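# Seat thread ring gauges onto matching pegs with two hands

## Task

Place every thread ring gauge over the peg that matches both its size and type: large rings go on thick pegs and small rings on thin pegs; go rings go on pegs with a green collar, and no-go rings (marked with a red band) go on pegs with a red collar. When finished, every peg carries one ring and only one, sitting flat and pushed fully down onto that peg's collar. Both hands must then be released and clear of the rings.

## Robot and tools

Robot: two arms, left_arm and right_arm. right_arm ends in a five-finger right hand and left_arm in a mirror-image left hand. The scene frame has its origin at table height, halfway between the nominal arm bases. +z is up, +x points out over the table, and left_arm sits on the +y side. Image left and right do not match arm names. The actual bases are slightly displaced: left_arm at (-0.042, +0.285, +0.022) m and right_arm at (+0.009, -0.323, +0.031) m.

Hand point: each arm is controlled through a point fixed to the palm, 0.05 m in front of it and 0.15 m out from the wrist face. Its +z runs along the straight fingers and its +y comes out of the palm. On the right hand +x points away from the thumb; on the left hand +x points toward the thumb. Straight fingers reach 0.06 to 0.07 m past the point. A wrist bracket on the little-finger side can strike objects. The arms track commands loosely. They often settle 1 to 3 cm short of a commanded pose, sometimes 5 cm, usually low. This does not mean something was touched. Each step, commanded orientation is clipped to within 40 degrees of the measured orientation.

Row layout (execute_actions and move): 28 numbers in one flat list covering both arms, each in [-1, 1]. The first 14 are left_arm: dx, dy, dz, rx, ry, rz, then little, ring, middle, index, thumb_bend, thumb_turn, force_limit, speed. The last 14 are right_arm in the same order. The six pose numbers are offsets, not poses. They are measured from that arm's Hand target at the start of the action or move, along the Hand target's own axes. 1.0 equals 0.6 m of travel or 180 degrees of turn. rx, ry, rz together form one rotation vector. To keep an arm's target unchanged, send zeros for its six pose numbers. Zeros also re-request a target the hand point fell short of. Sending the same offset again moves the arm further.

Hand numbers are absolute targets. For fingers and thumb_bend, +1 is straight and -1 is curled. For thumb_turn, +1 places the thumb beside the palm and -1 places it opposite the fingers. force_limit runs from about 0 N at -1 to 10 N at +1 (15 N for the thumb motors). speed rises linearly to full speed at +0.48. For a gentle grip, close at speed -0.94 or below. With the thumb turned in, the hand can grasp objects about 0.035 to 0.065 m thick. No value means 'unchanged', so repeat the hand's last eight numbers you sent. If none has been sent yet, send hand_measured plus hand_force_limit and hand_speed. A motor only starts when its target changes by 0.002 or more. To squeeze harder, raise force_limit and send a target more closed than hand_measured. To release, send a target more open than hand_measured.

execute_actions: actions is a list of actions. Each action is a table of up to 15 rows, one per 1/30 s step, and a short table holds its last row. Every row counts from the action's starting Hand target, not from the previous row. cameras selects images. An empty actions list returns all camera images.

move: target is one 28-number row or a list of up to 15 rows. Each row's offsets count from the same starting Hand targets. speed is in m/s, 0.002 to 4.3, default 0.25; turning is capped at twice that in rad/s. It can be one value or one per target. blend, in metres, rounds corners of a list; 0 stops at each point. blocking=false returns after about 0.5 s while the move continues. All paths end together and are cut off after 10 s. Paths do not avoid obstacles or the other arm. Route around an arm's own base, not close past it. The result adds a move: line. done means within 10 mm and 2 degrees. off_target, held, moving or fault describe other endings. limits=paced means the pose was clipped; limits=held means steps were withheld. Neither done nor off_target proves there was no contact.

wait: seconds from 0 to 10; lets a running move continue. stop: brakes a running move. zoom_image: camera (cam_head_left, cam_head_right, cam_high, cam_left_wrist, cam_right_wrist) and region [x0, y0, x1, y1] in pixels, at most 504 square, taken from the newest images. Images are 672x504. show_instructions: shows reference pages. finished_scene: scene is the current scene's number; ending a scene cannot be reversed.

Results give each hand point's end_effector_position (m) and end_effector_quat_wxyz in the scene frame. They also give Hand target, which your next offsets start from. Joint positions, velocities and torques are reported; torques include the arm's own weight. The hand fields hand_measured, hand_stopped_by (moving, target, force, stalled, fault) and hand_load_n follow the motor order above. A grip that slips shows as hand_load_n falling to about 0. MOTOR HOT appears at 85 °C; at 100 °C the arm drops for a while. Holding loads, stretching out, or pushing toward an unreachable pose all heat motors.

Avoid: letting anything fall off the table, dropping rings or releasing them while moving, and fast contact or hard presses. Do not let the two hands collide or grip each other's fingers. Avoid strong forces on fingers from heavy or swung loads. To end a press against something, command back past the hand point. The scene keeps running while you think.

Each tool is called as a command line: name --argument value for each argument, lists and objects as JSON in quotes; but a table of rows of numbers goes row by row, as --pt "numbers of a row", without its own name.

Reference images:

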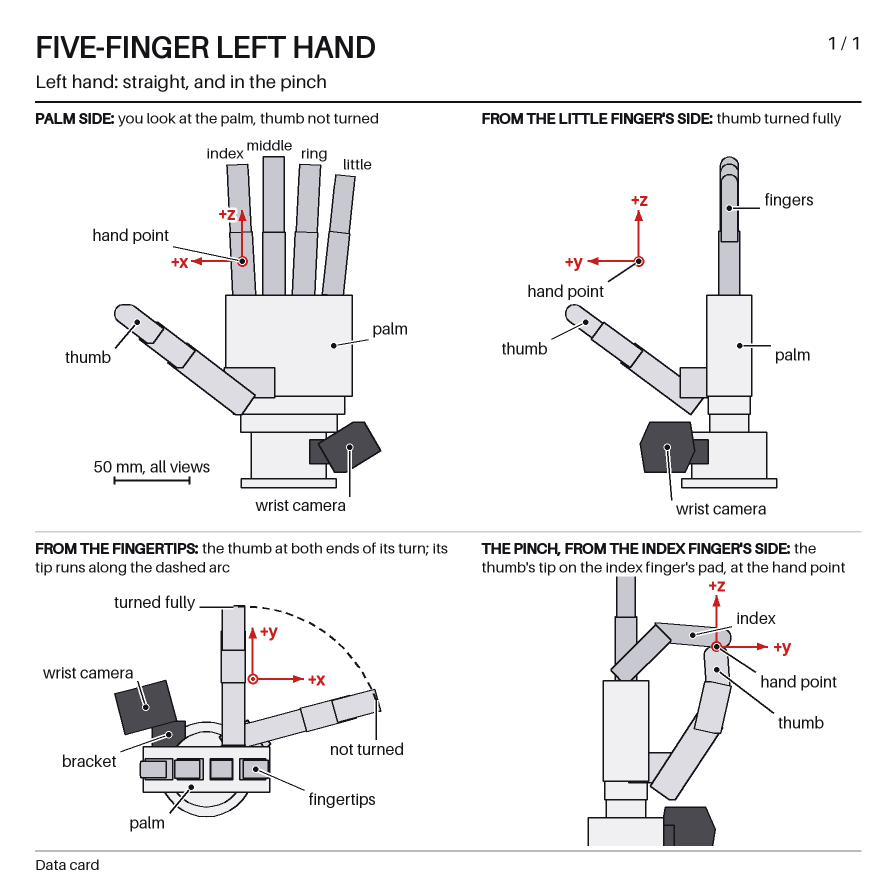

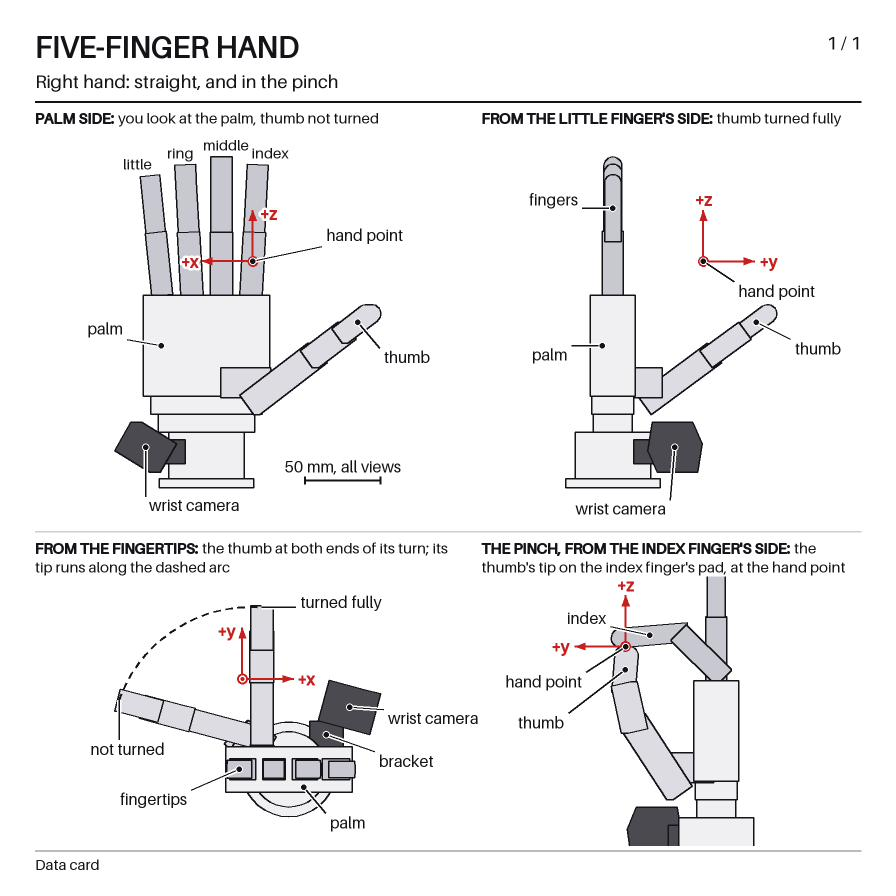

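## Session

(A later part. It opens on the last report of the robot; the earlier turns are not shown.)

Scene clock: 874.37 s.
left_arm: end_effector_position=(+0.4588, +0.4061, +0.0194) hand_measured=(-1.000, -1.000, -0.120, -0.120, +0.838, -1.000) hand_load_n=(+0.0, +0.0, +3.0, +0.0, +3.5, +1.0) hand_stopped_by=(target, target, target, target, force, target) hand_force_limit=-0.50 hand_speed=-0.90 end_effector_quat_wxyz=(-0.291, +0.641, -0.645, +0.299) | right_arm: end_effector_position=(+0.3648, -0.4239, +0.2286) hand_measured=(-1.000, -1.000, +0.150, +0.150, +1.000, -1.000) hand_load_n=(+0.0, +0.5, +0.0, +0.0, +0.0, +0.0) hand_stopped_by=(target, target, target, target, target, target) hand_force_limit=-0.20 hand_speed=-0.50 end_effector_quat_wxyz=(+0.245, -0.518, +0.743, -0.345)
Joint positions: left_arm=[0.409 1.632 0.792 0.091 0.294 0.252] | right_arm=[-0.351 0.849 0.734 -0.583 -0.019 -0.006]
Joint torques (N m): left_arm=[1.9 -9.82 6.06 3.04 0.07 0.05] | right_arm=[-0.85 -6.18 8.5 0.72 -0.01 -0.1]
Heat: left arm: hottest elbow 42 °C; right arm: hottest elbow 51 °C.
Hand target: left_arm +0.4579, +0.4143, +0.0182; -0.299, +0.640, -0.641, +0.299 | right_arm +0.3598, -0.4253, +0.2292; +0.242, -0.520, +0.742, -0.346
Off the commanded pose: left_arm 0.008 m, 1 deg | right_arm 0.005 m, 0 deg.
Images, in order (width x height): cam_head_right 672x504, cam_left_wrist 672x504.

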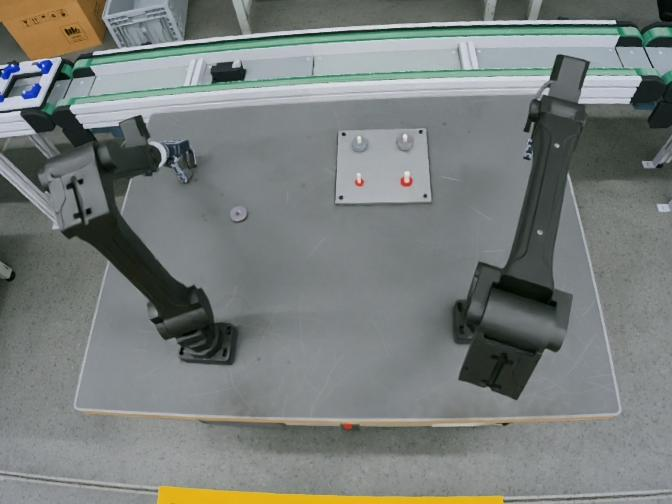

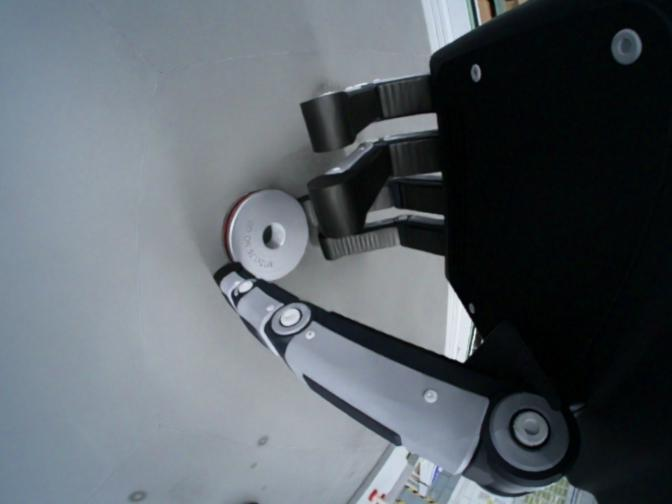

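execute_actions --actions '[[[0,0,0,0,0,0,-1,-1,-0.35,-0.4,0.5,-1,-0.2,-0.9,0,0,0,0,0,0,-1,-1,0.15,0.15,1,-1,-0.2,-0.5]],[[0,0,0,0,0,0,-1,-1,-0.35,-0.4,0.5,-1,-0.2,-0.9,0,0,0,0,0,0,-1,-1,0.15,0.15,1,-1,-0.2,-0.5]],[[0,0,0,0,0,0,-1,-1,-0.35,-0.4,0.5,-1,-0.2,-0.9,0,0,0,0,0,0,-1,-1,0.15,0.15,1,-1,-0.2,-0.5]]]' --cameras '["cam_left_wrist","cam_head_right"]'

zoom_image --camera "cam_left_wrist" --region '[180, 150, 380, 320]'

zoom_image --camera "cam_head_right" --region '[150, 130, 210, 190]'

Scene clock: 884.07 s.
left_arm: end_effector_position=(+0.4587, +0.4061, +0.0192) hand_measured=(-1.000, -1.000, -0.126, -0.400, +0.834, -1.000) hand_load_n=(+0.0, +0.5, +6.0, +0.0, +6.0, +1.5) hand_stopped_by=(target, target, force, target, force, target) hand_force_limit=-0.20 hand_speed=-0.90 end_effector_quat_wxyz=(-0.291, +0.641, -0.645, +0.299) | right_arm: end_effector_position=(+0.3648, -0.4239, +0.2286) hand_measured=(-1.000, -1.000, +0.150, +0.150, +1.000, -1.000) hand_load_n=(+0.0, +0.0, +0.0, +0.0, +0.0, -0.5) hand_stopped_by=(target, target, target, target, target, target) hand_force_limit=-0.20 hand_speed=-0.50 end_effector_quat_wxyz=(+0.245, -0.518, +0.743, -0.345)
Joint positions: left_arm=[0.409 1.633 0.792 0.091 0.294 0.253] | right_arm=[-0.351 0.849 0.734 -0.583 -0.019 -0.006]
Joint torques (N m): left_arm=[1.85 -9.82 6.04 2.97 0.09 0.04] | right_arm=[-0.79 -6.18 8.5 0.73 -0.02 -0.1]
Heat: left arm: hottest elbow 42 °C; right arm: hottest elbow 51 °C.
Hand target: left_arm +0.4579, +0.4143, +0.0181; -0.299, +0.640, -0.641, +0.298 | right_arm +0.3598, -0.4253, +0.2292; +0.242, -0.520, +0.742, -0.346
Off the commanded pose: left_arm 0.008 m, 1 deg | right_arm 0.005 m, 0 deg.
Images, in order (width x height): cam_head_right 672x504, cam_left_wrist 672x504.

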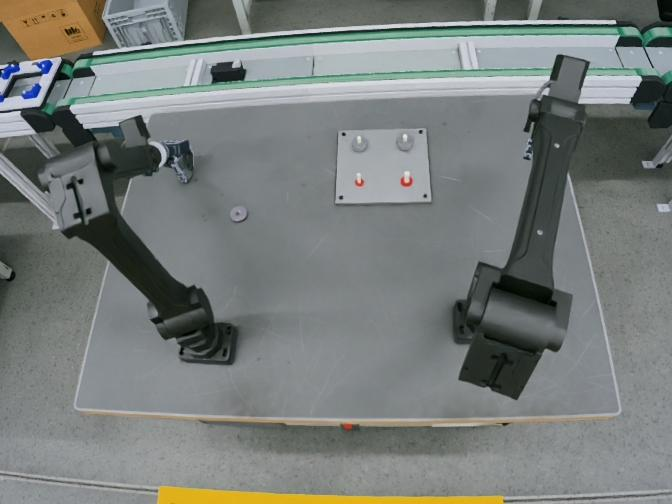

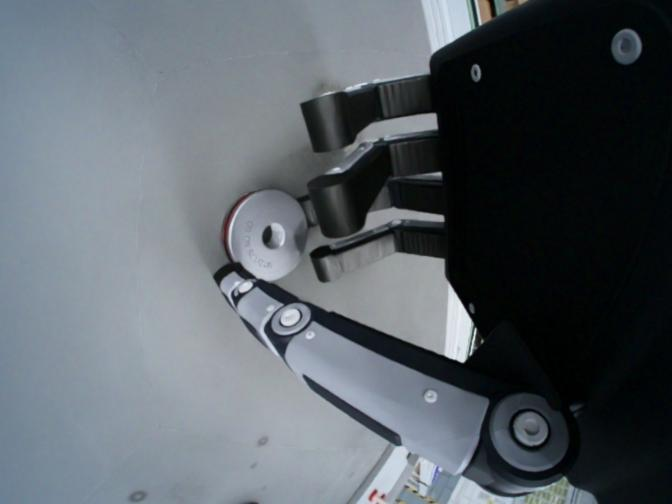

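Scaled by 2.520 from the camera's 672x504 image, which has a finer 960x720 frame.

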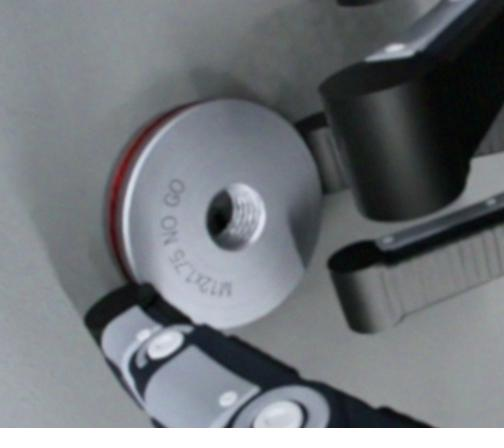

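Scaled by 8.400 from the camera's 672x504 image, which has a finer 960x720 frame.

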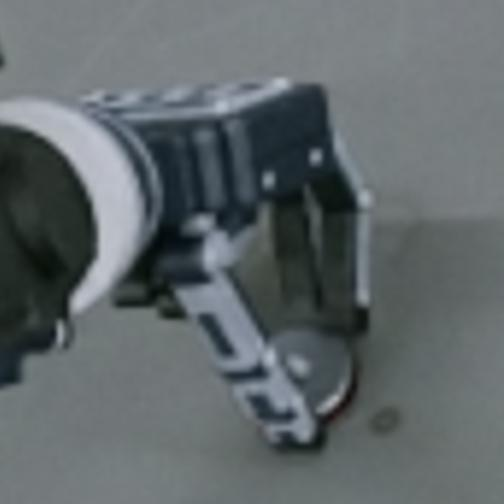

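move --pt "0 0 0 0 0 0 -1 -1 0.0 0.0 0.95 -1 -0.2 -0.4 0 0 0 0 0 0 -1 -1 0.15 0.15 1 -1 -0.2 -0.5" --pt "-0.01 -0.0089 -0.0075 0 0 0 -1 -1 0.0 0.0 0.95 -1 -0.2 -0.4 0 0 0 0 0 0 -1 -1 0.15 0.15 1 -1 -0.2 -0.5" --pt "-0.0117 0 0 0 0 0 -1 -1 0.0 0.0 0.95 -1 -0.2 -0.4 0 0 0 0 0 0 -1 -1 0.15 0.15 1 -1 -0.2 -0.5" --speed 0.03 --cameras '["cam_head_right","cam_left_wrist"]'

zoom_image --camera "cam_left_wrist" --region '[180, 150, 380, 320]'

Scene clock: 894.27 s.
left_arm: end_effector_position=(+0.4576, +0.4121, +0.0206) hand_measured=(-1.000, -1.000, +0.000, +0.000, +0.950, -1.000) hand_load_n=(+0.0, +0.0, -0.5, +0.0, +0.0, +0.0) hand_stopped_by=(target, target, target, target, target, target) hand_force_limit=-0.20 hand_speed=-0.40 end_effector_quat_wxyz=(-0.293, +0.640, -0.644, +0.300) | right_arm: end_effector_position=(+0.3648, -0.4239, +0.2286) hand_measured=(-1.000, -1.000, +0.150, +0.150, +1.000, -1.000) hand_load_n=(+0.0, +0.0, +0.0, +0.0, +0.0, +0.0) hand_stopped_by=(target, target, target, target, target, target) hand_force_limit=-0.20 hand_speed=-0.50 end_effector_quat_wxyz=(+0.245, -0.518, +0.743, -0.345)
Joint positions: left_arm=[0.423 1.631 0.792 0.093 0.305 0.262] | right_arm=[-0.351 0.849 0.734 -0.583 -0.019 -0.006]
Joint torques (N m): left_arm=[2.14 -9.17 6.72 2.62 0.09 0.05] | right_arm=[-0.79 -6.18 8.5 0.73 -0.02 -0.1]
Heat: left arm: hottest elbow 42 °C; right arm: hottest elbow 51 °C.
Hand target: left_arm +0.4579, +0.4213, +0.0181; -0.299, +0.640, -0.641, +0.298 | right_arm +0.3598, -0.4253, +0.2292; +0.242, -0.520, +0.742, -0.346
Off the commanded pose: left_arm 0.009 m, 1 deg | right_arm 0.005 m, 0 deg.
move: done
Images, in order (width x height): cam_head_right 672x504, cam_left_wrist 672x504.

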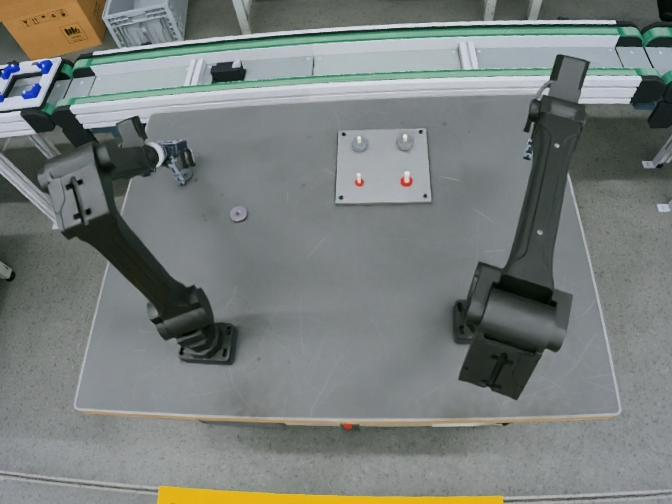

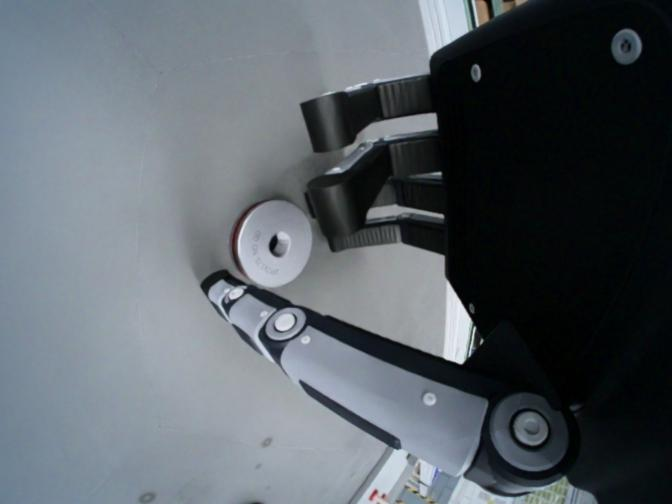

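Scaled by 2.520 from the camera's 672x504 image, which has a finer 960x720 frame.

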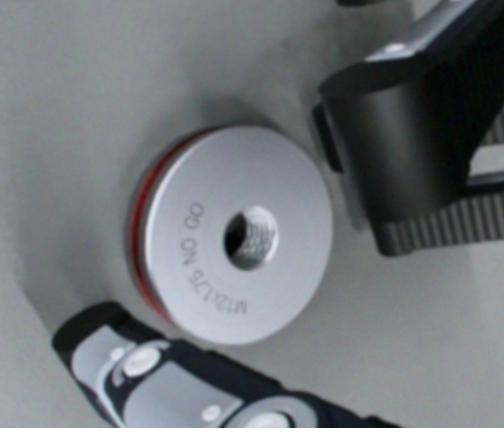

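execute_actions --actions '[[[0,0,0,0,0,0,-1,-1,-0.2,-0.2,0.7,-1,-0.2,-0.9,0,0,0,0,0,0,-1,-1,0.15,0.15,1,-1,-0.2,-0.5]],[[0,0,0,0,0,0,-1,-1,-0.2,-0.2,0.7,-1,-0.2,-0.9,0,0,0,0,0,0,-1,-1,0.15,0.15,1,-1,-0.2,-0.5]],[[0,0,0,0,0,0,-1,-1,-0.2,-0.2,0.7,-1,-0.2,-0.9,0,0,0,0,0,0,-1,-1,0.15,0.15,1,-1,-0.2,-0.5]]]' --cameras '["cam_left_wrist"]'

zoom_image --camera "cam_left_wrist" --region '[180, 150, 380, 320]'

Scene clock: 901.50 s.
left_arm: end_effector_position=(+0.4567, +0.4122, +0.0174) hand_measured=(-1.000, -1.000, -0.146, -0.200, +0.870, -1.000) hand_load_n=(+0.0, +0.0, +7.5, +0.0, +6.0, +1.0) hand_stopped_by=(target, target, force, target, force, target) hand_force_limit=-0.20 hand_speed=-0.90 end_effector_quat_wxyz=(-0.291, +0.641, -0.645, +0.299) | right_arm: end_effector_position=(+0.3648, -0.4239, +0.2286) hand_measured=(-1.000, -1.000, +0.150, +0.150, +1.000, -1.000) hand_load_n=(+0.0, +0.0, +0.0, -0.5, +0.0, +0.5) hand_stopped_by=(target, target, target, target, target, target) hand_force_limit=-0.20 hand_speed=-0.50 end_effector_quat_wxyz=(+0.245, -0.518, +0.743, -0.345)
Joint positions: left_arm=[0.424 1.637 0.792 0.093 0.305 0.263] | right_arm=[-0.351 0.849 0.734 -0.583 -0.019 -0.006]
Joint torques (N m): left_arm=[1.85 -9.82 6.67 2.65 0.06 0.04] | right_arm=[-0.79 -6.18 8.5 0.72 -0.01 -0.1]
Heat: left arm: hottest elbow 42 °C; right arm: hottest elbow 51 °C.
Hand target: left_arm +0.4579, +0.4214, +0.0182; -0.299, +0.640, -0.641, +0.298 | right_arm +0.3598, -0.4253, +0.2292; +0.242, -0.520, +0.742, -0.346
Off the commanded pose: left_arm 0.009 m, 1 deg | right_arm 0.005 m, 0 deg.
Images, in order (width x height): cam_left_wrist 672x504.

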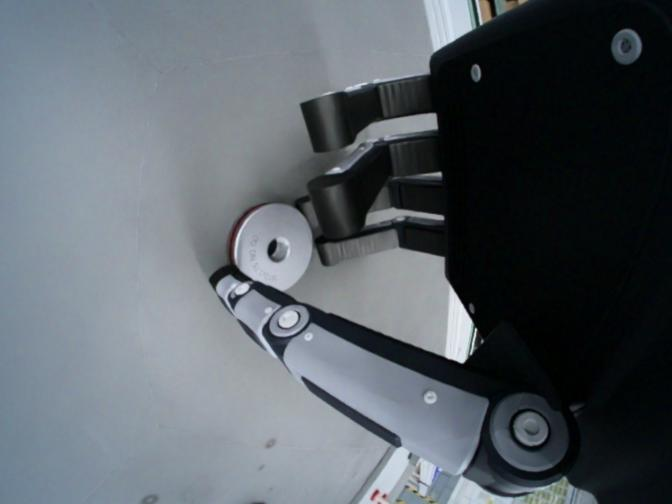

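Scaled by 2.520 from the camera's 672x504 image, which has a finer 960x720 frame.

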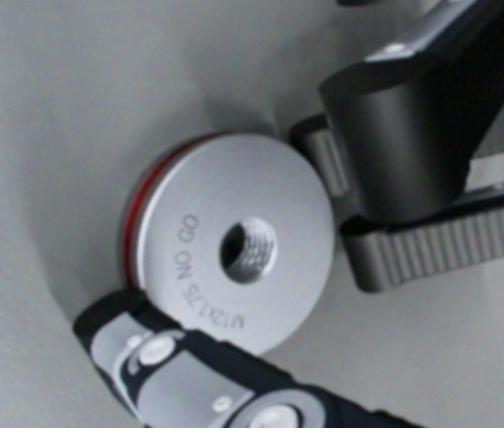

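execute_actions --actions '[[[0,0,0,0,0,0,-1,-1,-0.2,-0.35,0.7,-1,-0.2,-0.9,0,0,0,0,0,0,-1,-1,0.15,0.15,1,-1,-0.2,-0.5]],[[0,0,0,0,0,0,-1,-1,-0.2,-0.35,0.7,-1,-0.2,-0.9,0,0,0,0,0,0,-1,-1,0.15,0.15,1,-1,-0.2,-0.5]]]' --cameras '["cam_left_wrist"]'

zoom_image --camera "cam_left_wrist" --region '[180, 150, 380, 320]'

Scene clock: 907.60 s.
left_arm: end_effector_position=(+0.4567, +0.4122, +0.0174) hand_measured=(-1.000, -1.000, -0.146, -0.350, +0.870, -1.000) hand_load_n=(+0.0, +0.0, +7.0, +0.0, +6.0, +1.0) hand_stopped_by=(target, target, force, target, force, target) hand_force_limit=-0.20 hand_speed=-0.90 end_effector_quat_wxyz=(-0.291, +0.641, -0.645, +0.299) | right_arm: end_effector_position=(+0.3648, -0.4239, +0.2286) hand_measured=(-1.000, -1.000, +0.150, +0.150, +1.000, -1.000) hand_load_n=(+0.0, +0.0, +0.0, +0.0, +0.0, +0.0) hand_stopped_by=(target, target, target, target, target, target) hand_force_limit=-0.20 hand_speed=-0.50 end_effector_quat_wxyz=(+0.245, -0.518, +0.743, -0.345)
Joint positions: left_arm=[0.424 1.637 0.792 0.093 0.305 0.263] | right_arm=[-0.351 0.849 0.734 -0.583 -0.019 -0.006]
Joint torques (N m): left_arm=[1.79 -9.7 6.69 2.56 0.07 0.05] | right_arm=[-0.79 -6.12 8.51 0.73 -0.01 -0.1]
Heat: left arm: hottest elbow 42 °C; right arm: hottest elbow 51 °C.
Hand target: left_arm +0.4579, +0.4214, +0.0182; -0.299, +0.640, -0.641, +0.298 | right_arm +0.3598, -0.4253, +0.2292; +0.242, -0.520, +0.742, -0.346
Off the commanded pose: left_arm 0.009 m, 1 deg | right_arm 0.005 m, 0 deg.
Images, in order (width x height): cam_left_wrist 672x504.

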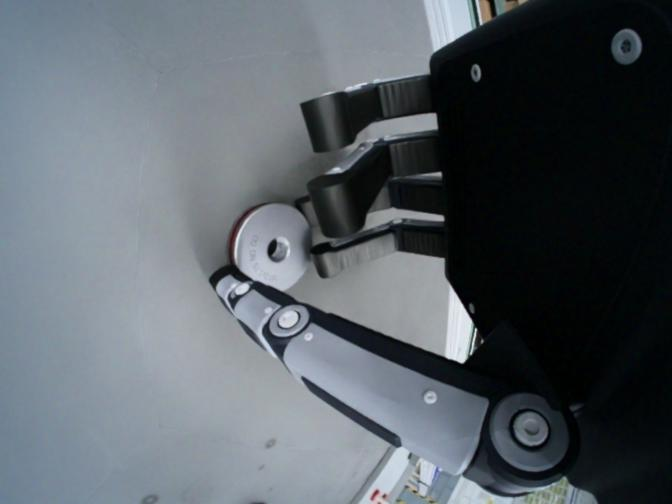

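Scaled by 2.520 from the camera's 672x504 image, which has a finer 960x720 frame.

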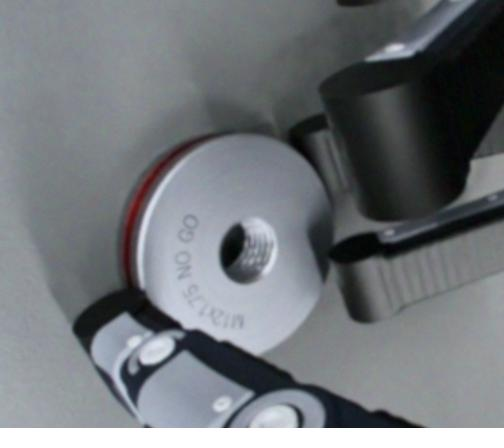

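move --pt "0 0 0 0 0 0 -1 -1 0.0 0.0 0.95 -1 -0.2 -0.4 0 0 0 0 0 0 -1 -1 0.15 0.15 1 -1 -0.2 -0.5" --pt "-0.01 -0.0089 -0.0075 0 0 0 -1 -1 0.0 0.0 0.95 -1 -0.2 -0.4 0 0 0 0 0 0 -1 -1 0.15 0.15 1 -1 -0.2 -0.5" --pt "-0.01 0 0.001 0 0 0 -1 -1 0.0 0.0 0.95 -1 -0.2 -0.4 0 0 0 0 0 0 -1 -1 0.15 0.15 1 -1 -0.2 -0.5" --speed 0.03 --cameras '["cam_head_right","cam_left_wrist"]'

zoom_image --camera "cam_left_wrist" --region '[180, 150, 380, 320]'

Scene clock: 917.70 s.
left_arm: end_effector_position=(+0.4563, +0.4159, +0.0205) hand_measured=(-1.000, -1.000, +0.000, +0.000, +0.950, -1.000) hand_load_n=(+0.0, +0.0, -0.5, +0.0, +0.0, +0.0) hand_stopped_by=(target, target, target, target, target, target) hand_force_limit=-0.20 hand_speed=-0.40 end_effector_quat_wxyz=(-0.293, +0.639, -0.644, +0.302) | right_arm: end_effector_position=(+0.3648, -0.4239, +0.2286) hand_measured=(-1.000, -1.000, +0.150, +0.150, +1.000, -1.000) hand_load_n=(+0.0, +0.0, +0.0, +0.0, +0.0, +0.0) hand_stopped_by=(target, target, target, target, target, target) hand_force_limit=-0.20 hand_speed=-0.50 end_effector_quat_wxyz=(+0.245, -0.518, +0.743, -0.345)
Joint positions: left_arm=[0.434 1.632 0.792 0.094 0.316 0.269] | right_arm=[-0.351 0.849 0.734 -0.583 -0.019 -0.006]
Joint torques (N m): left_arm=[2.08 -8.88 7.43 2.41 0.08 0.09] | right_arm=[-0.85 -6.12 8.5 0.72 -0.02 -0.1]
Heat: left arm: hottest elbow 42 °C; right arm: hottest elbow 51 °C.
Hand target: left_arm +0.4584, +0.4272, +0.0178; -0.299, +0.640, -0.641, +0.299 | right_arm +0.3598, -0.4253, +0.2292; +0.242, -0.520, +0.742, -0.346
Off the commanded pose: left_arm 0.012 m, 1 deg | right_arm 0.005 m, 0 deg.
move: off_target (left_arm)
Images, in order (width x height): cam_head_right 672x504, cam_left_wrist 672x504.

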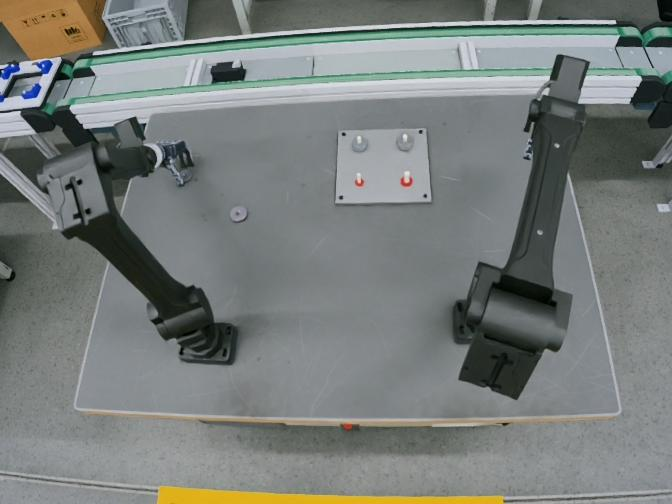

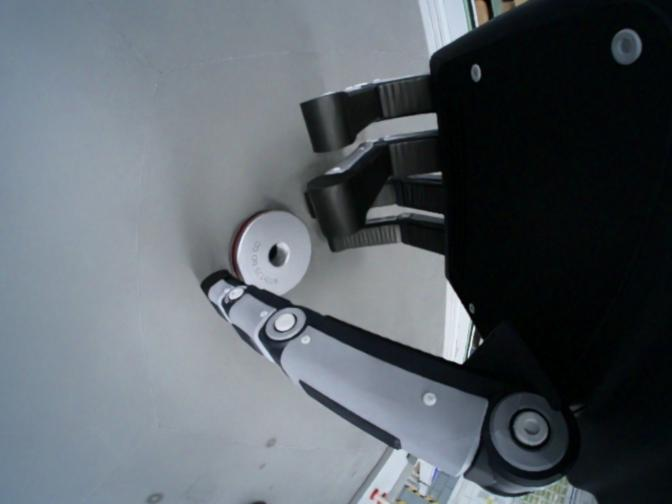

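Scaled by 2.520 from the camera's 672x504 image, which has a finer 960x720 frame.

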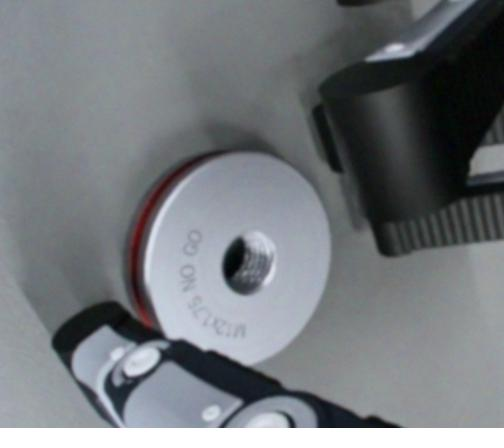

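execute_actions --actions '[[[0,0,0,0,0,0,-1,-1,-0.22,-0.22,0.7,-1,-0.2,-0.9,0,0,0,0,0,0,-1,-1,0.15,0.15,1,-1,-0.2,-0.5]],[[0,0,0,0,0,0,-1,-1,-0.22,-0.22,0.7,-1,-0.2,-0.9,0,0,0,0,0,0,-1,-1,0.15,0.15,1,-1,-0.2,-0.5]],[[0,0,0,0,0,0,-1,-1,-0.22,-0.22,0.7,-1,-0.2,-0.9,0,0,0,0,0,0,-1,-1,0.15,0.15,1,-1,-0.2,-0.5]]]' --cameras '["cam_left_wrist"]'

zoom_image --camera "cam_left_wrist" --region '[180, 150, 380, 320]'

Scene clock: 924.63 s.
left_arm: end_effector_position=(+0.4551, +0.4164, +0.0166) hand_measured=(-1.000, -1.000, -0.146, -0.218, +0.864, -1.000) hand_load_n=(+0.0, +0.0, +4.5, +4.0, +7.5, +1.0) hand_stopped_by=(target, target, force, target, force, target) hand_force_limit=-0.20 hand_speed=-0.90 end_effector_quat_wxyz=(-0.290, +0.640, -0.645, +0.300) | right_arm: end_effector_position=(+0.3648, -0.4239, +0.2286) hand_measured=(-1.000, -1.000, +0.150, +0.150, +1.000, -1.000) hand_load_n=(+0.0, +0.0, +0.0, +0.0, +0.0, +0.0) hand_stopped_by=(target, target, target, target, target, target) hand_force_limit=-0.20 hand_speed=-0.50 end_effector_quat_wxyz=(+0.245, -0.518, +0.743, -0.345)
Joint positions: left_arm=[0.436 1.64 0.792 0.094 0.316 0.271] | right_arm=[-0.351 0.849 0.734 -0.583 -0.019 -0.006]
Joint torques (N m): left_arm=[1.9 -9.29 7.36 2.5 0 0.06] | right_arm=[-0.79 -6.18 8.5 0.73 -0.01 -0.1]
Heat: left arm: hottest elbow 42 °C; right arm: hottest elbow 51 °C.
Hand target: left_arm +0.4584, +0.4273, +0.0177; -0.299, +0.640, -0.641, +0.298 | right_arm +0.3598, -0.4253, +0.2292; +0.242, -0.520, +0.742, -0.346
Off the commanded pose: left_arm 0.011 m, 1 deg | right_arm 0.005 m, 0 deg.
Images, in order (width x height): cam_left_wrist 672x504.

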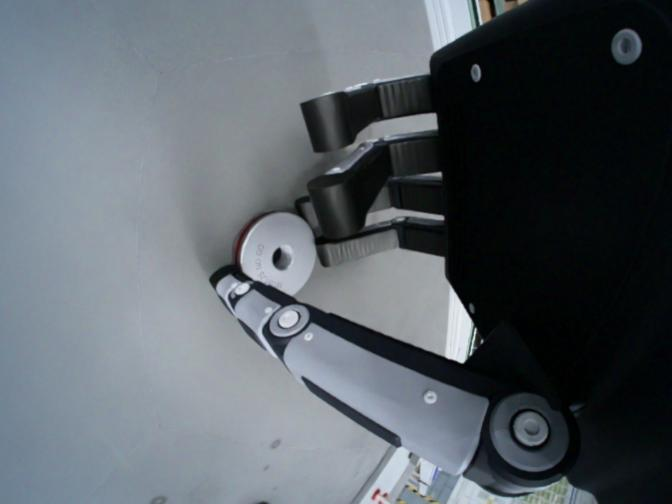

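Scaled by 2.520 from the camera's 672x504 image, which has a finer 960x720 frame.

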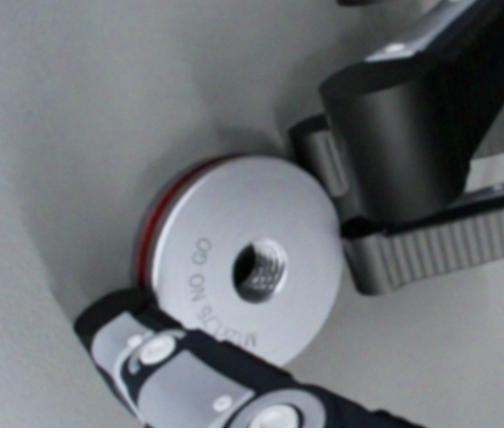

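move --pt "0.003 -0.0392 -0.0309 0 0 0 -1 -1 -0.22 -0.22 0.7 -1 -0.2 -0.9 0 0 0 0 0 0 -1 -1 0.15 0.15 1 -1 -0.2 -0.5" --pt "0.0083 -0.1639 -0.1158 0 0 0 -1 -1 -0.22 -0.22 0.7 -1 -0.2 -0.9 0 0 0 0 0 0 -1 -1 0.15 0.15 1 -1 -0.2 -0.5" --speed '[0.04,0.08]' --blend '[0.01,0]' --cameras '["cam_head_right","cam_left_wrist"]'

zoom_image --camera "cam_left_wrist" --region '[180, 150, 380, 320]'

Scene clock: 942.10 s.
left_arm: end_effector_position=(+0.4411, +0.4131, +0.0998) hand_measured=(-1.000, -1.000, -0.146, -0.218, +0.864, -1.000) hand_load_n=(+0.0, +0.0, +5.0, +3.0, +7.5, +0.0) hand_stopped_by=(target, target, force, target, force, target) hand_force_limit=-0.20 hand_speed=-0.90 end_effector_quat_wxyz=(-0.269, +0.654, -0.647, +0.285) | right_arm: end_effector_position=(+0.3648, -0.4239, +0.2286) hand_measured=(-1.000, -1.000, +0.150, +0.150, +1.000, -1.000) hand_load_n=(+0.0, +0.0, +0.0, +0.0, +0.0, +0.0) hand_stopped_by=(target, target, target, target, target, target) hand_force_limit=-0.20 hand_speed=-0.50 end_effector_quat_wxyz=(+0.245, -0.518, +0.743, -0.345)
Joint positions: left_arm=[0.436 1.454 0.885 -0.244 0.303 0.271] | right_arm=[-0.351 0.849 0.734 -0.583 -0.019 -0.006]
Joint torques (N m): left_arm=[0.03 -10.34 13.82 1.46 0 -0.08] | right_arm=[-0.85 -6.12 8.5 0.72 -0.02 -0.1]
Heat: left arm: hottest elbow 43 °C; right arm: hottest elbow 51 °C.
Hand target: left_arm +0.4684, +0.4221, +0.1377; -0.299, +0.640, -0.641, +0.298 | right_arm +0.3598, -0.4253, +0.2292; +0.242, -0.520, +0.742, -0.346
Off the commanded pose: left_arm 0.048 m, 4 deg | right_arm 0.005 m, 0 deg.
move: off_target (left_arm)
Images, in order (width x height): cam_head_right 672x504, cam_left_wrist 672x504.

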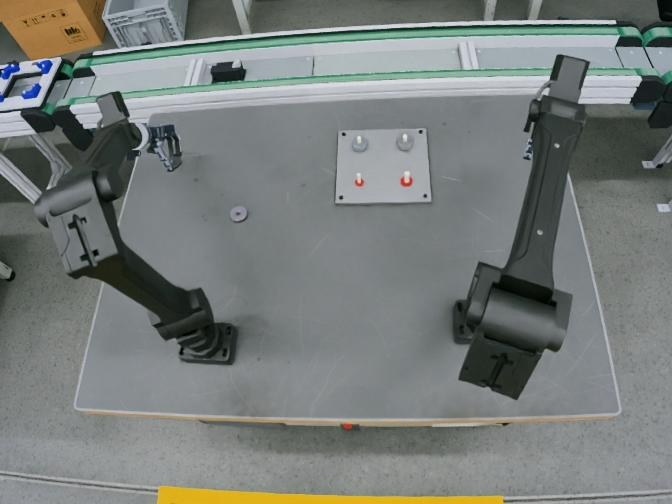

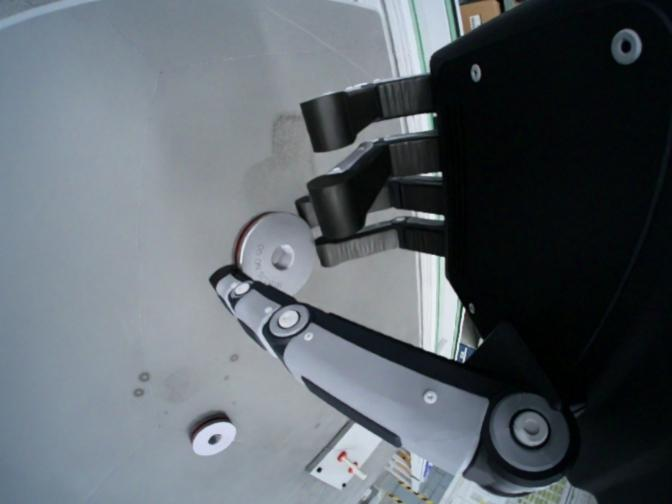

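Scaled by 2.520 from the camera's 672x504 image, which has a finer 960x720 frame.

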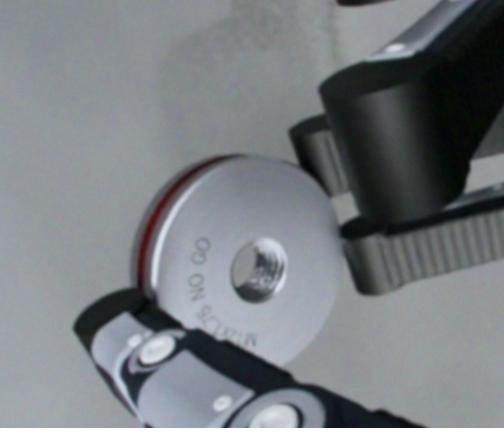

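move --target '[0.8167,0.0298,-0.0795,0,0.0851,0.0715,-1,-1,-0.22,-0.22,0.7,-1,-0.2,-0.9,0,0,0,0,0,0,-1,-1,0.15,0.15,1,-1,-0.2,-0.5]' --speed 0.12 --cameras '["cam_head_left","cam_head_right","cam_high","cam_left_wrist"]'

zoom_image --camera "cam_head_right" --region '[320, 120, 420, 220]'

zoom_image --camera "cam_head_left" --region '[310, 120, 410, 220]'

Scene clock: 953.87 s.
left_arm: end_effector_position=(+0.3998, -0.0454, +0.1198) hand_measured=(-1.000, -1.000, -0.146, -0.218, +0.864, -1.000) hand_load_n=(+0.0, +0.0, +4.5, +3.0, +7.5, +0.5) hand_stopped_by=(target, target, force, target, force, target) hand_force_limit=-0.20 hand_speed=-0.90 end_effector_quat_wxyz=(+0.236, -0.523, +0.755, -0.317) | right_arm: end_effector_position=(+0.3648, -0.4239, +0.2286) hand_measured=(-1.000, -1.000, +0.150, +0.150, +1.000, -1.000) hand_load_n=(+0.0, +0.0, +0.0, +0.0, +0.0, +0.0) hand_stopped_by=(target, target, target, target, target, target) hand_force_limit=-0.20 hand_speed=-0.50 end_effector_quat_wxyz=(+0.245, -0.518, +0.743, -0.345)
Joint positions: left_arm=[-0.616 1.498 0.992 -0.28 -0.233 -0.193] | right_arm=[-0.351 0.849 0.734 -0.583 -0.019 -0.006]
Joint torques (N m): left_arm=[-0.32 -9.82 14.46 1.66 -0.43 -0.06] | right_arm=[-0.79 -6.12 8.51 0.73 -0.01 -0.1]
Heat: left arm: hottest elbow 44 °C; right arm: hottest elbow 51 °C.
Hand target: left_arm +0.4200, -0.0680, +0.1541; +0.243, -0.519, +0.743, -0.346 | right_arm +0.3598, -0.4253, +0.2292; +0.242, -0.520, +0.742, -0.346
Off the commanded pose: left_arm 0.046 m, 4 deg | right_arm 0.005 m, 0 deg.
move: off_target (left_arm)
Images, in order (width x height): cam_head_left 672x504, cam_head_right 672x504, cam_high 672x504, cam_left_wrist 672x504.

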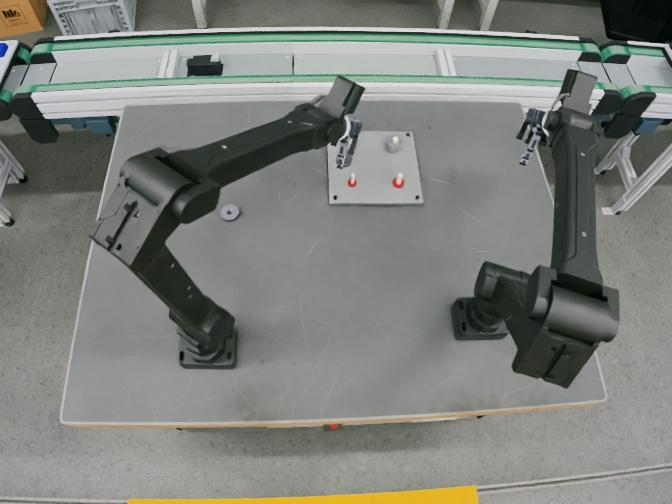

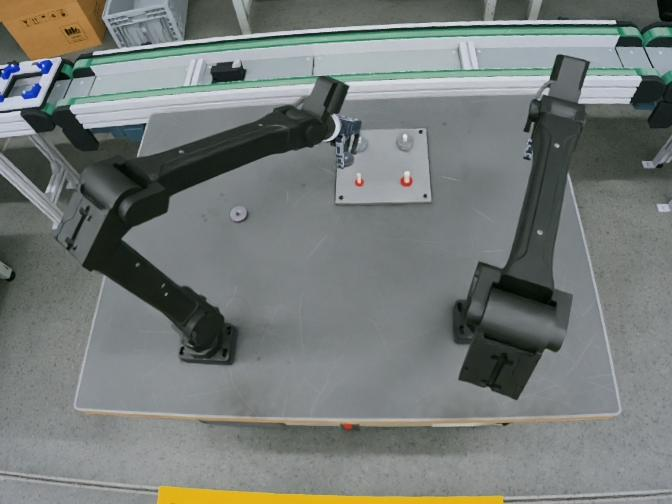

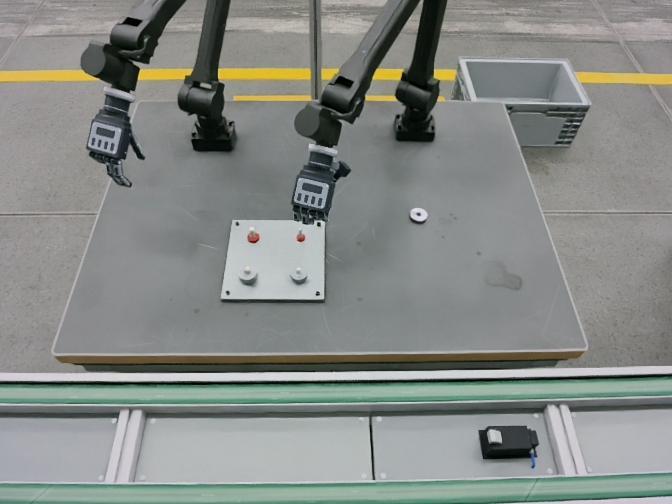

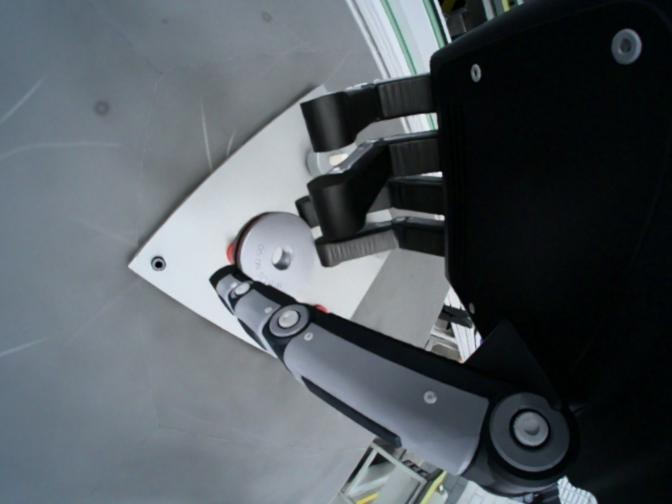

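Scaled by 5.040 from the camera's 672x504 image, which has a finer 960x720 frame.

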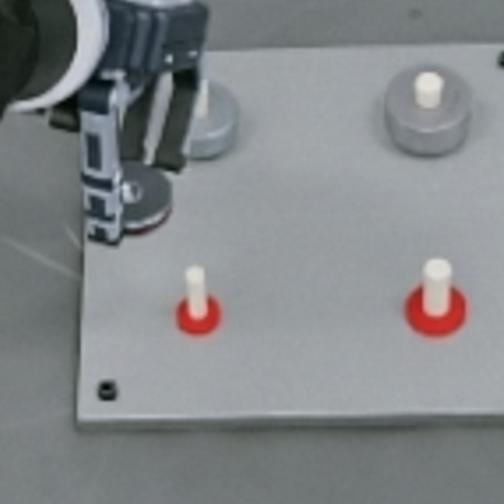

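Scaled by 5.040 from the camera's 672x504 image, which has a finer 960x720 frame.

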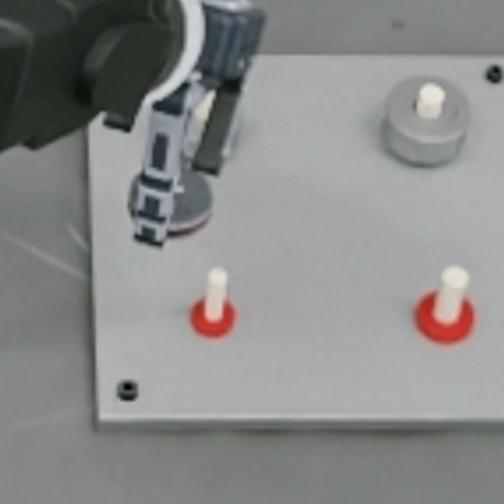

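move --target '[0.048,0.0308,0.0256,0,0,0,-1,-1,-0.22,-0.22,0.7,-1,-0.2,-0.9,0,0,0,0,0,0,-1,-1,0.15,0.15,1,-1,-0.2,-0.5]' --speed 0.06 --cameras '["cam_head_left","cam_head_right","cam_left_wrist"]'

zoom_image --camera "cam_head_right" --region '[330, 135, 390, 195]'

zoom_image --camera "cam_head_left" --region '[325, 135, 385, 195]'

Scene clock: 966.83 s.
left_arm: end_effector_position=(+0.3872, -0.0654, +0.0953) hand_measured=(-1.000, -1.000, -0.146, -0.218, +0.864, -1.000) hand_load_n=(+0.0, +0.0, +5.0, +3.0, +7.5, +0.5) hand_stopped_by=(target, target, force, target, force, target) hand_force_limit=-0.20 hand_speed=-0.90 end_effector_quat_wxyz=(+0.234, -0.525, +0.760, -0.303) | right_arm: end_effector_position=(+0.3648, -0.4239, +0.2286) hand_measured=(-1.000, -1.000, +0.150, +0.150, +1.000, -1.000) hand_load_n=(+0.0, +0.0, +0.0, +0.0, +0.0, +0.0) hand_stopped_by=(target, target, target, target, target, target) hand_force_limit=-0.20 hand_speed=-0.50 end_effector_quat_wxyz=(+0.245, -0.518, +0.743, -0.345)
Joint positions: left_arm=[-0.67 1.551 0.993 -0.266 -0.276 -0.233] | right_arm=[-0.351 0.849 0.734 -0.583 -0.019 -0.006]
Joint torques (N m): left_arm=[-0.67 -10.58 13.57 3.04 -0.45 -0.11] | right_arm=[-0.79 -6.12 8.5 0.73 -0.01 -0.1]
Heat: left arm: hottest elbow 47 °C; right arm: hottest elbow 51 °C.
Hand target: left_arm +0.4100, -0.0948, +0.1299; +0.243, -0.519, +0.743, -0.346 | right_arm +0.3598, -0.4253, +0.2292; +0.242, -0.520, +0.742, -0.346
Off the commanded pose: left_arm 0.051 m, 5 deg | right_arm 0.005 m, 0 deg.
move: off_target (left_arm)
Images, in order (width x height): cam_head_left 672x504, cam_head_right 672x504, cam_left_wrist 672x504.

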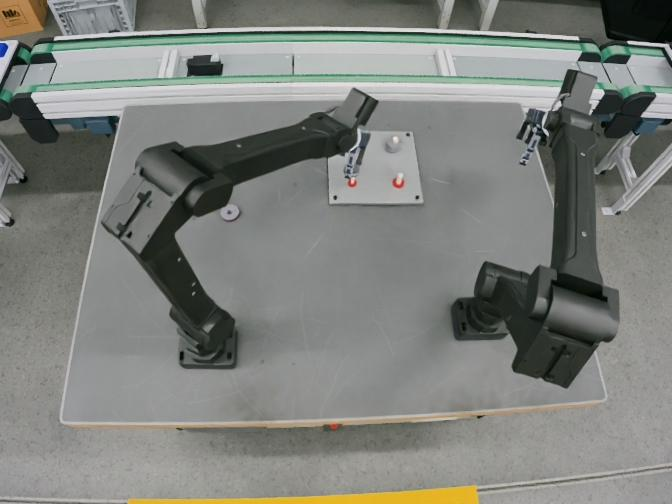

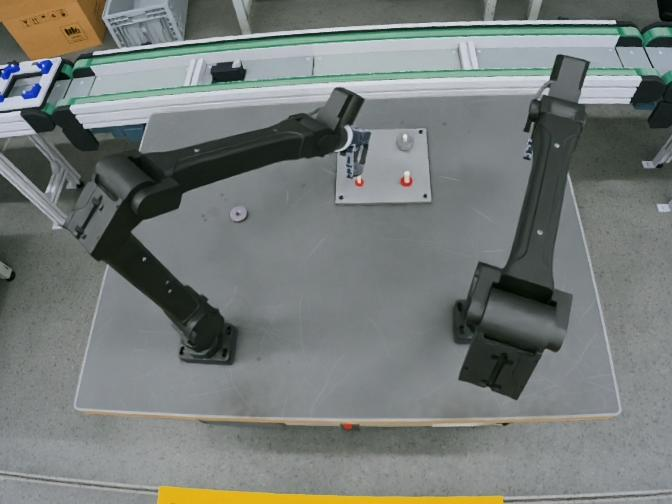

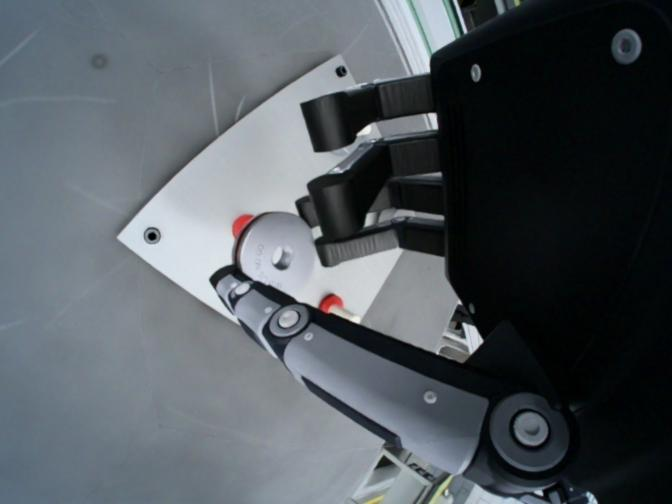

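Scaled by 8.400 from the camera's 672x504 image, which has a finer 960x720 frame.

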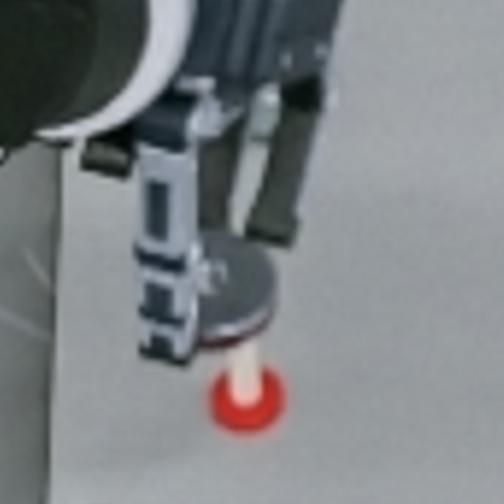

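Scaled by 8.400 from the camera's 672x504 image, which has a finer 960x720 frame.

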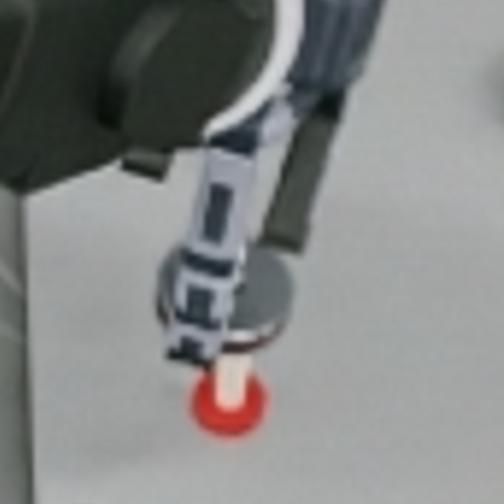

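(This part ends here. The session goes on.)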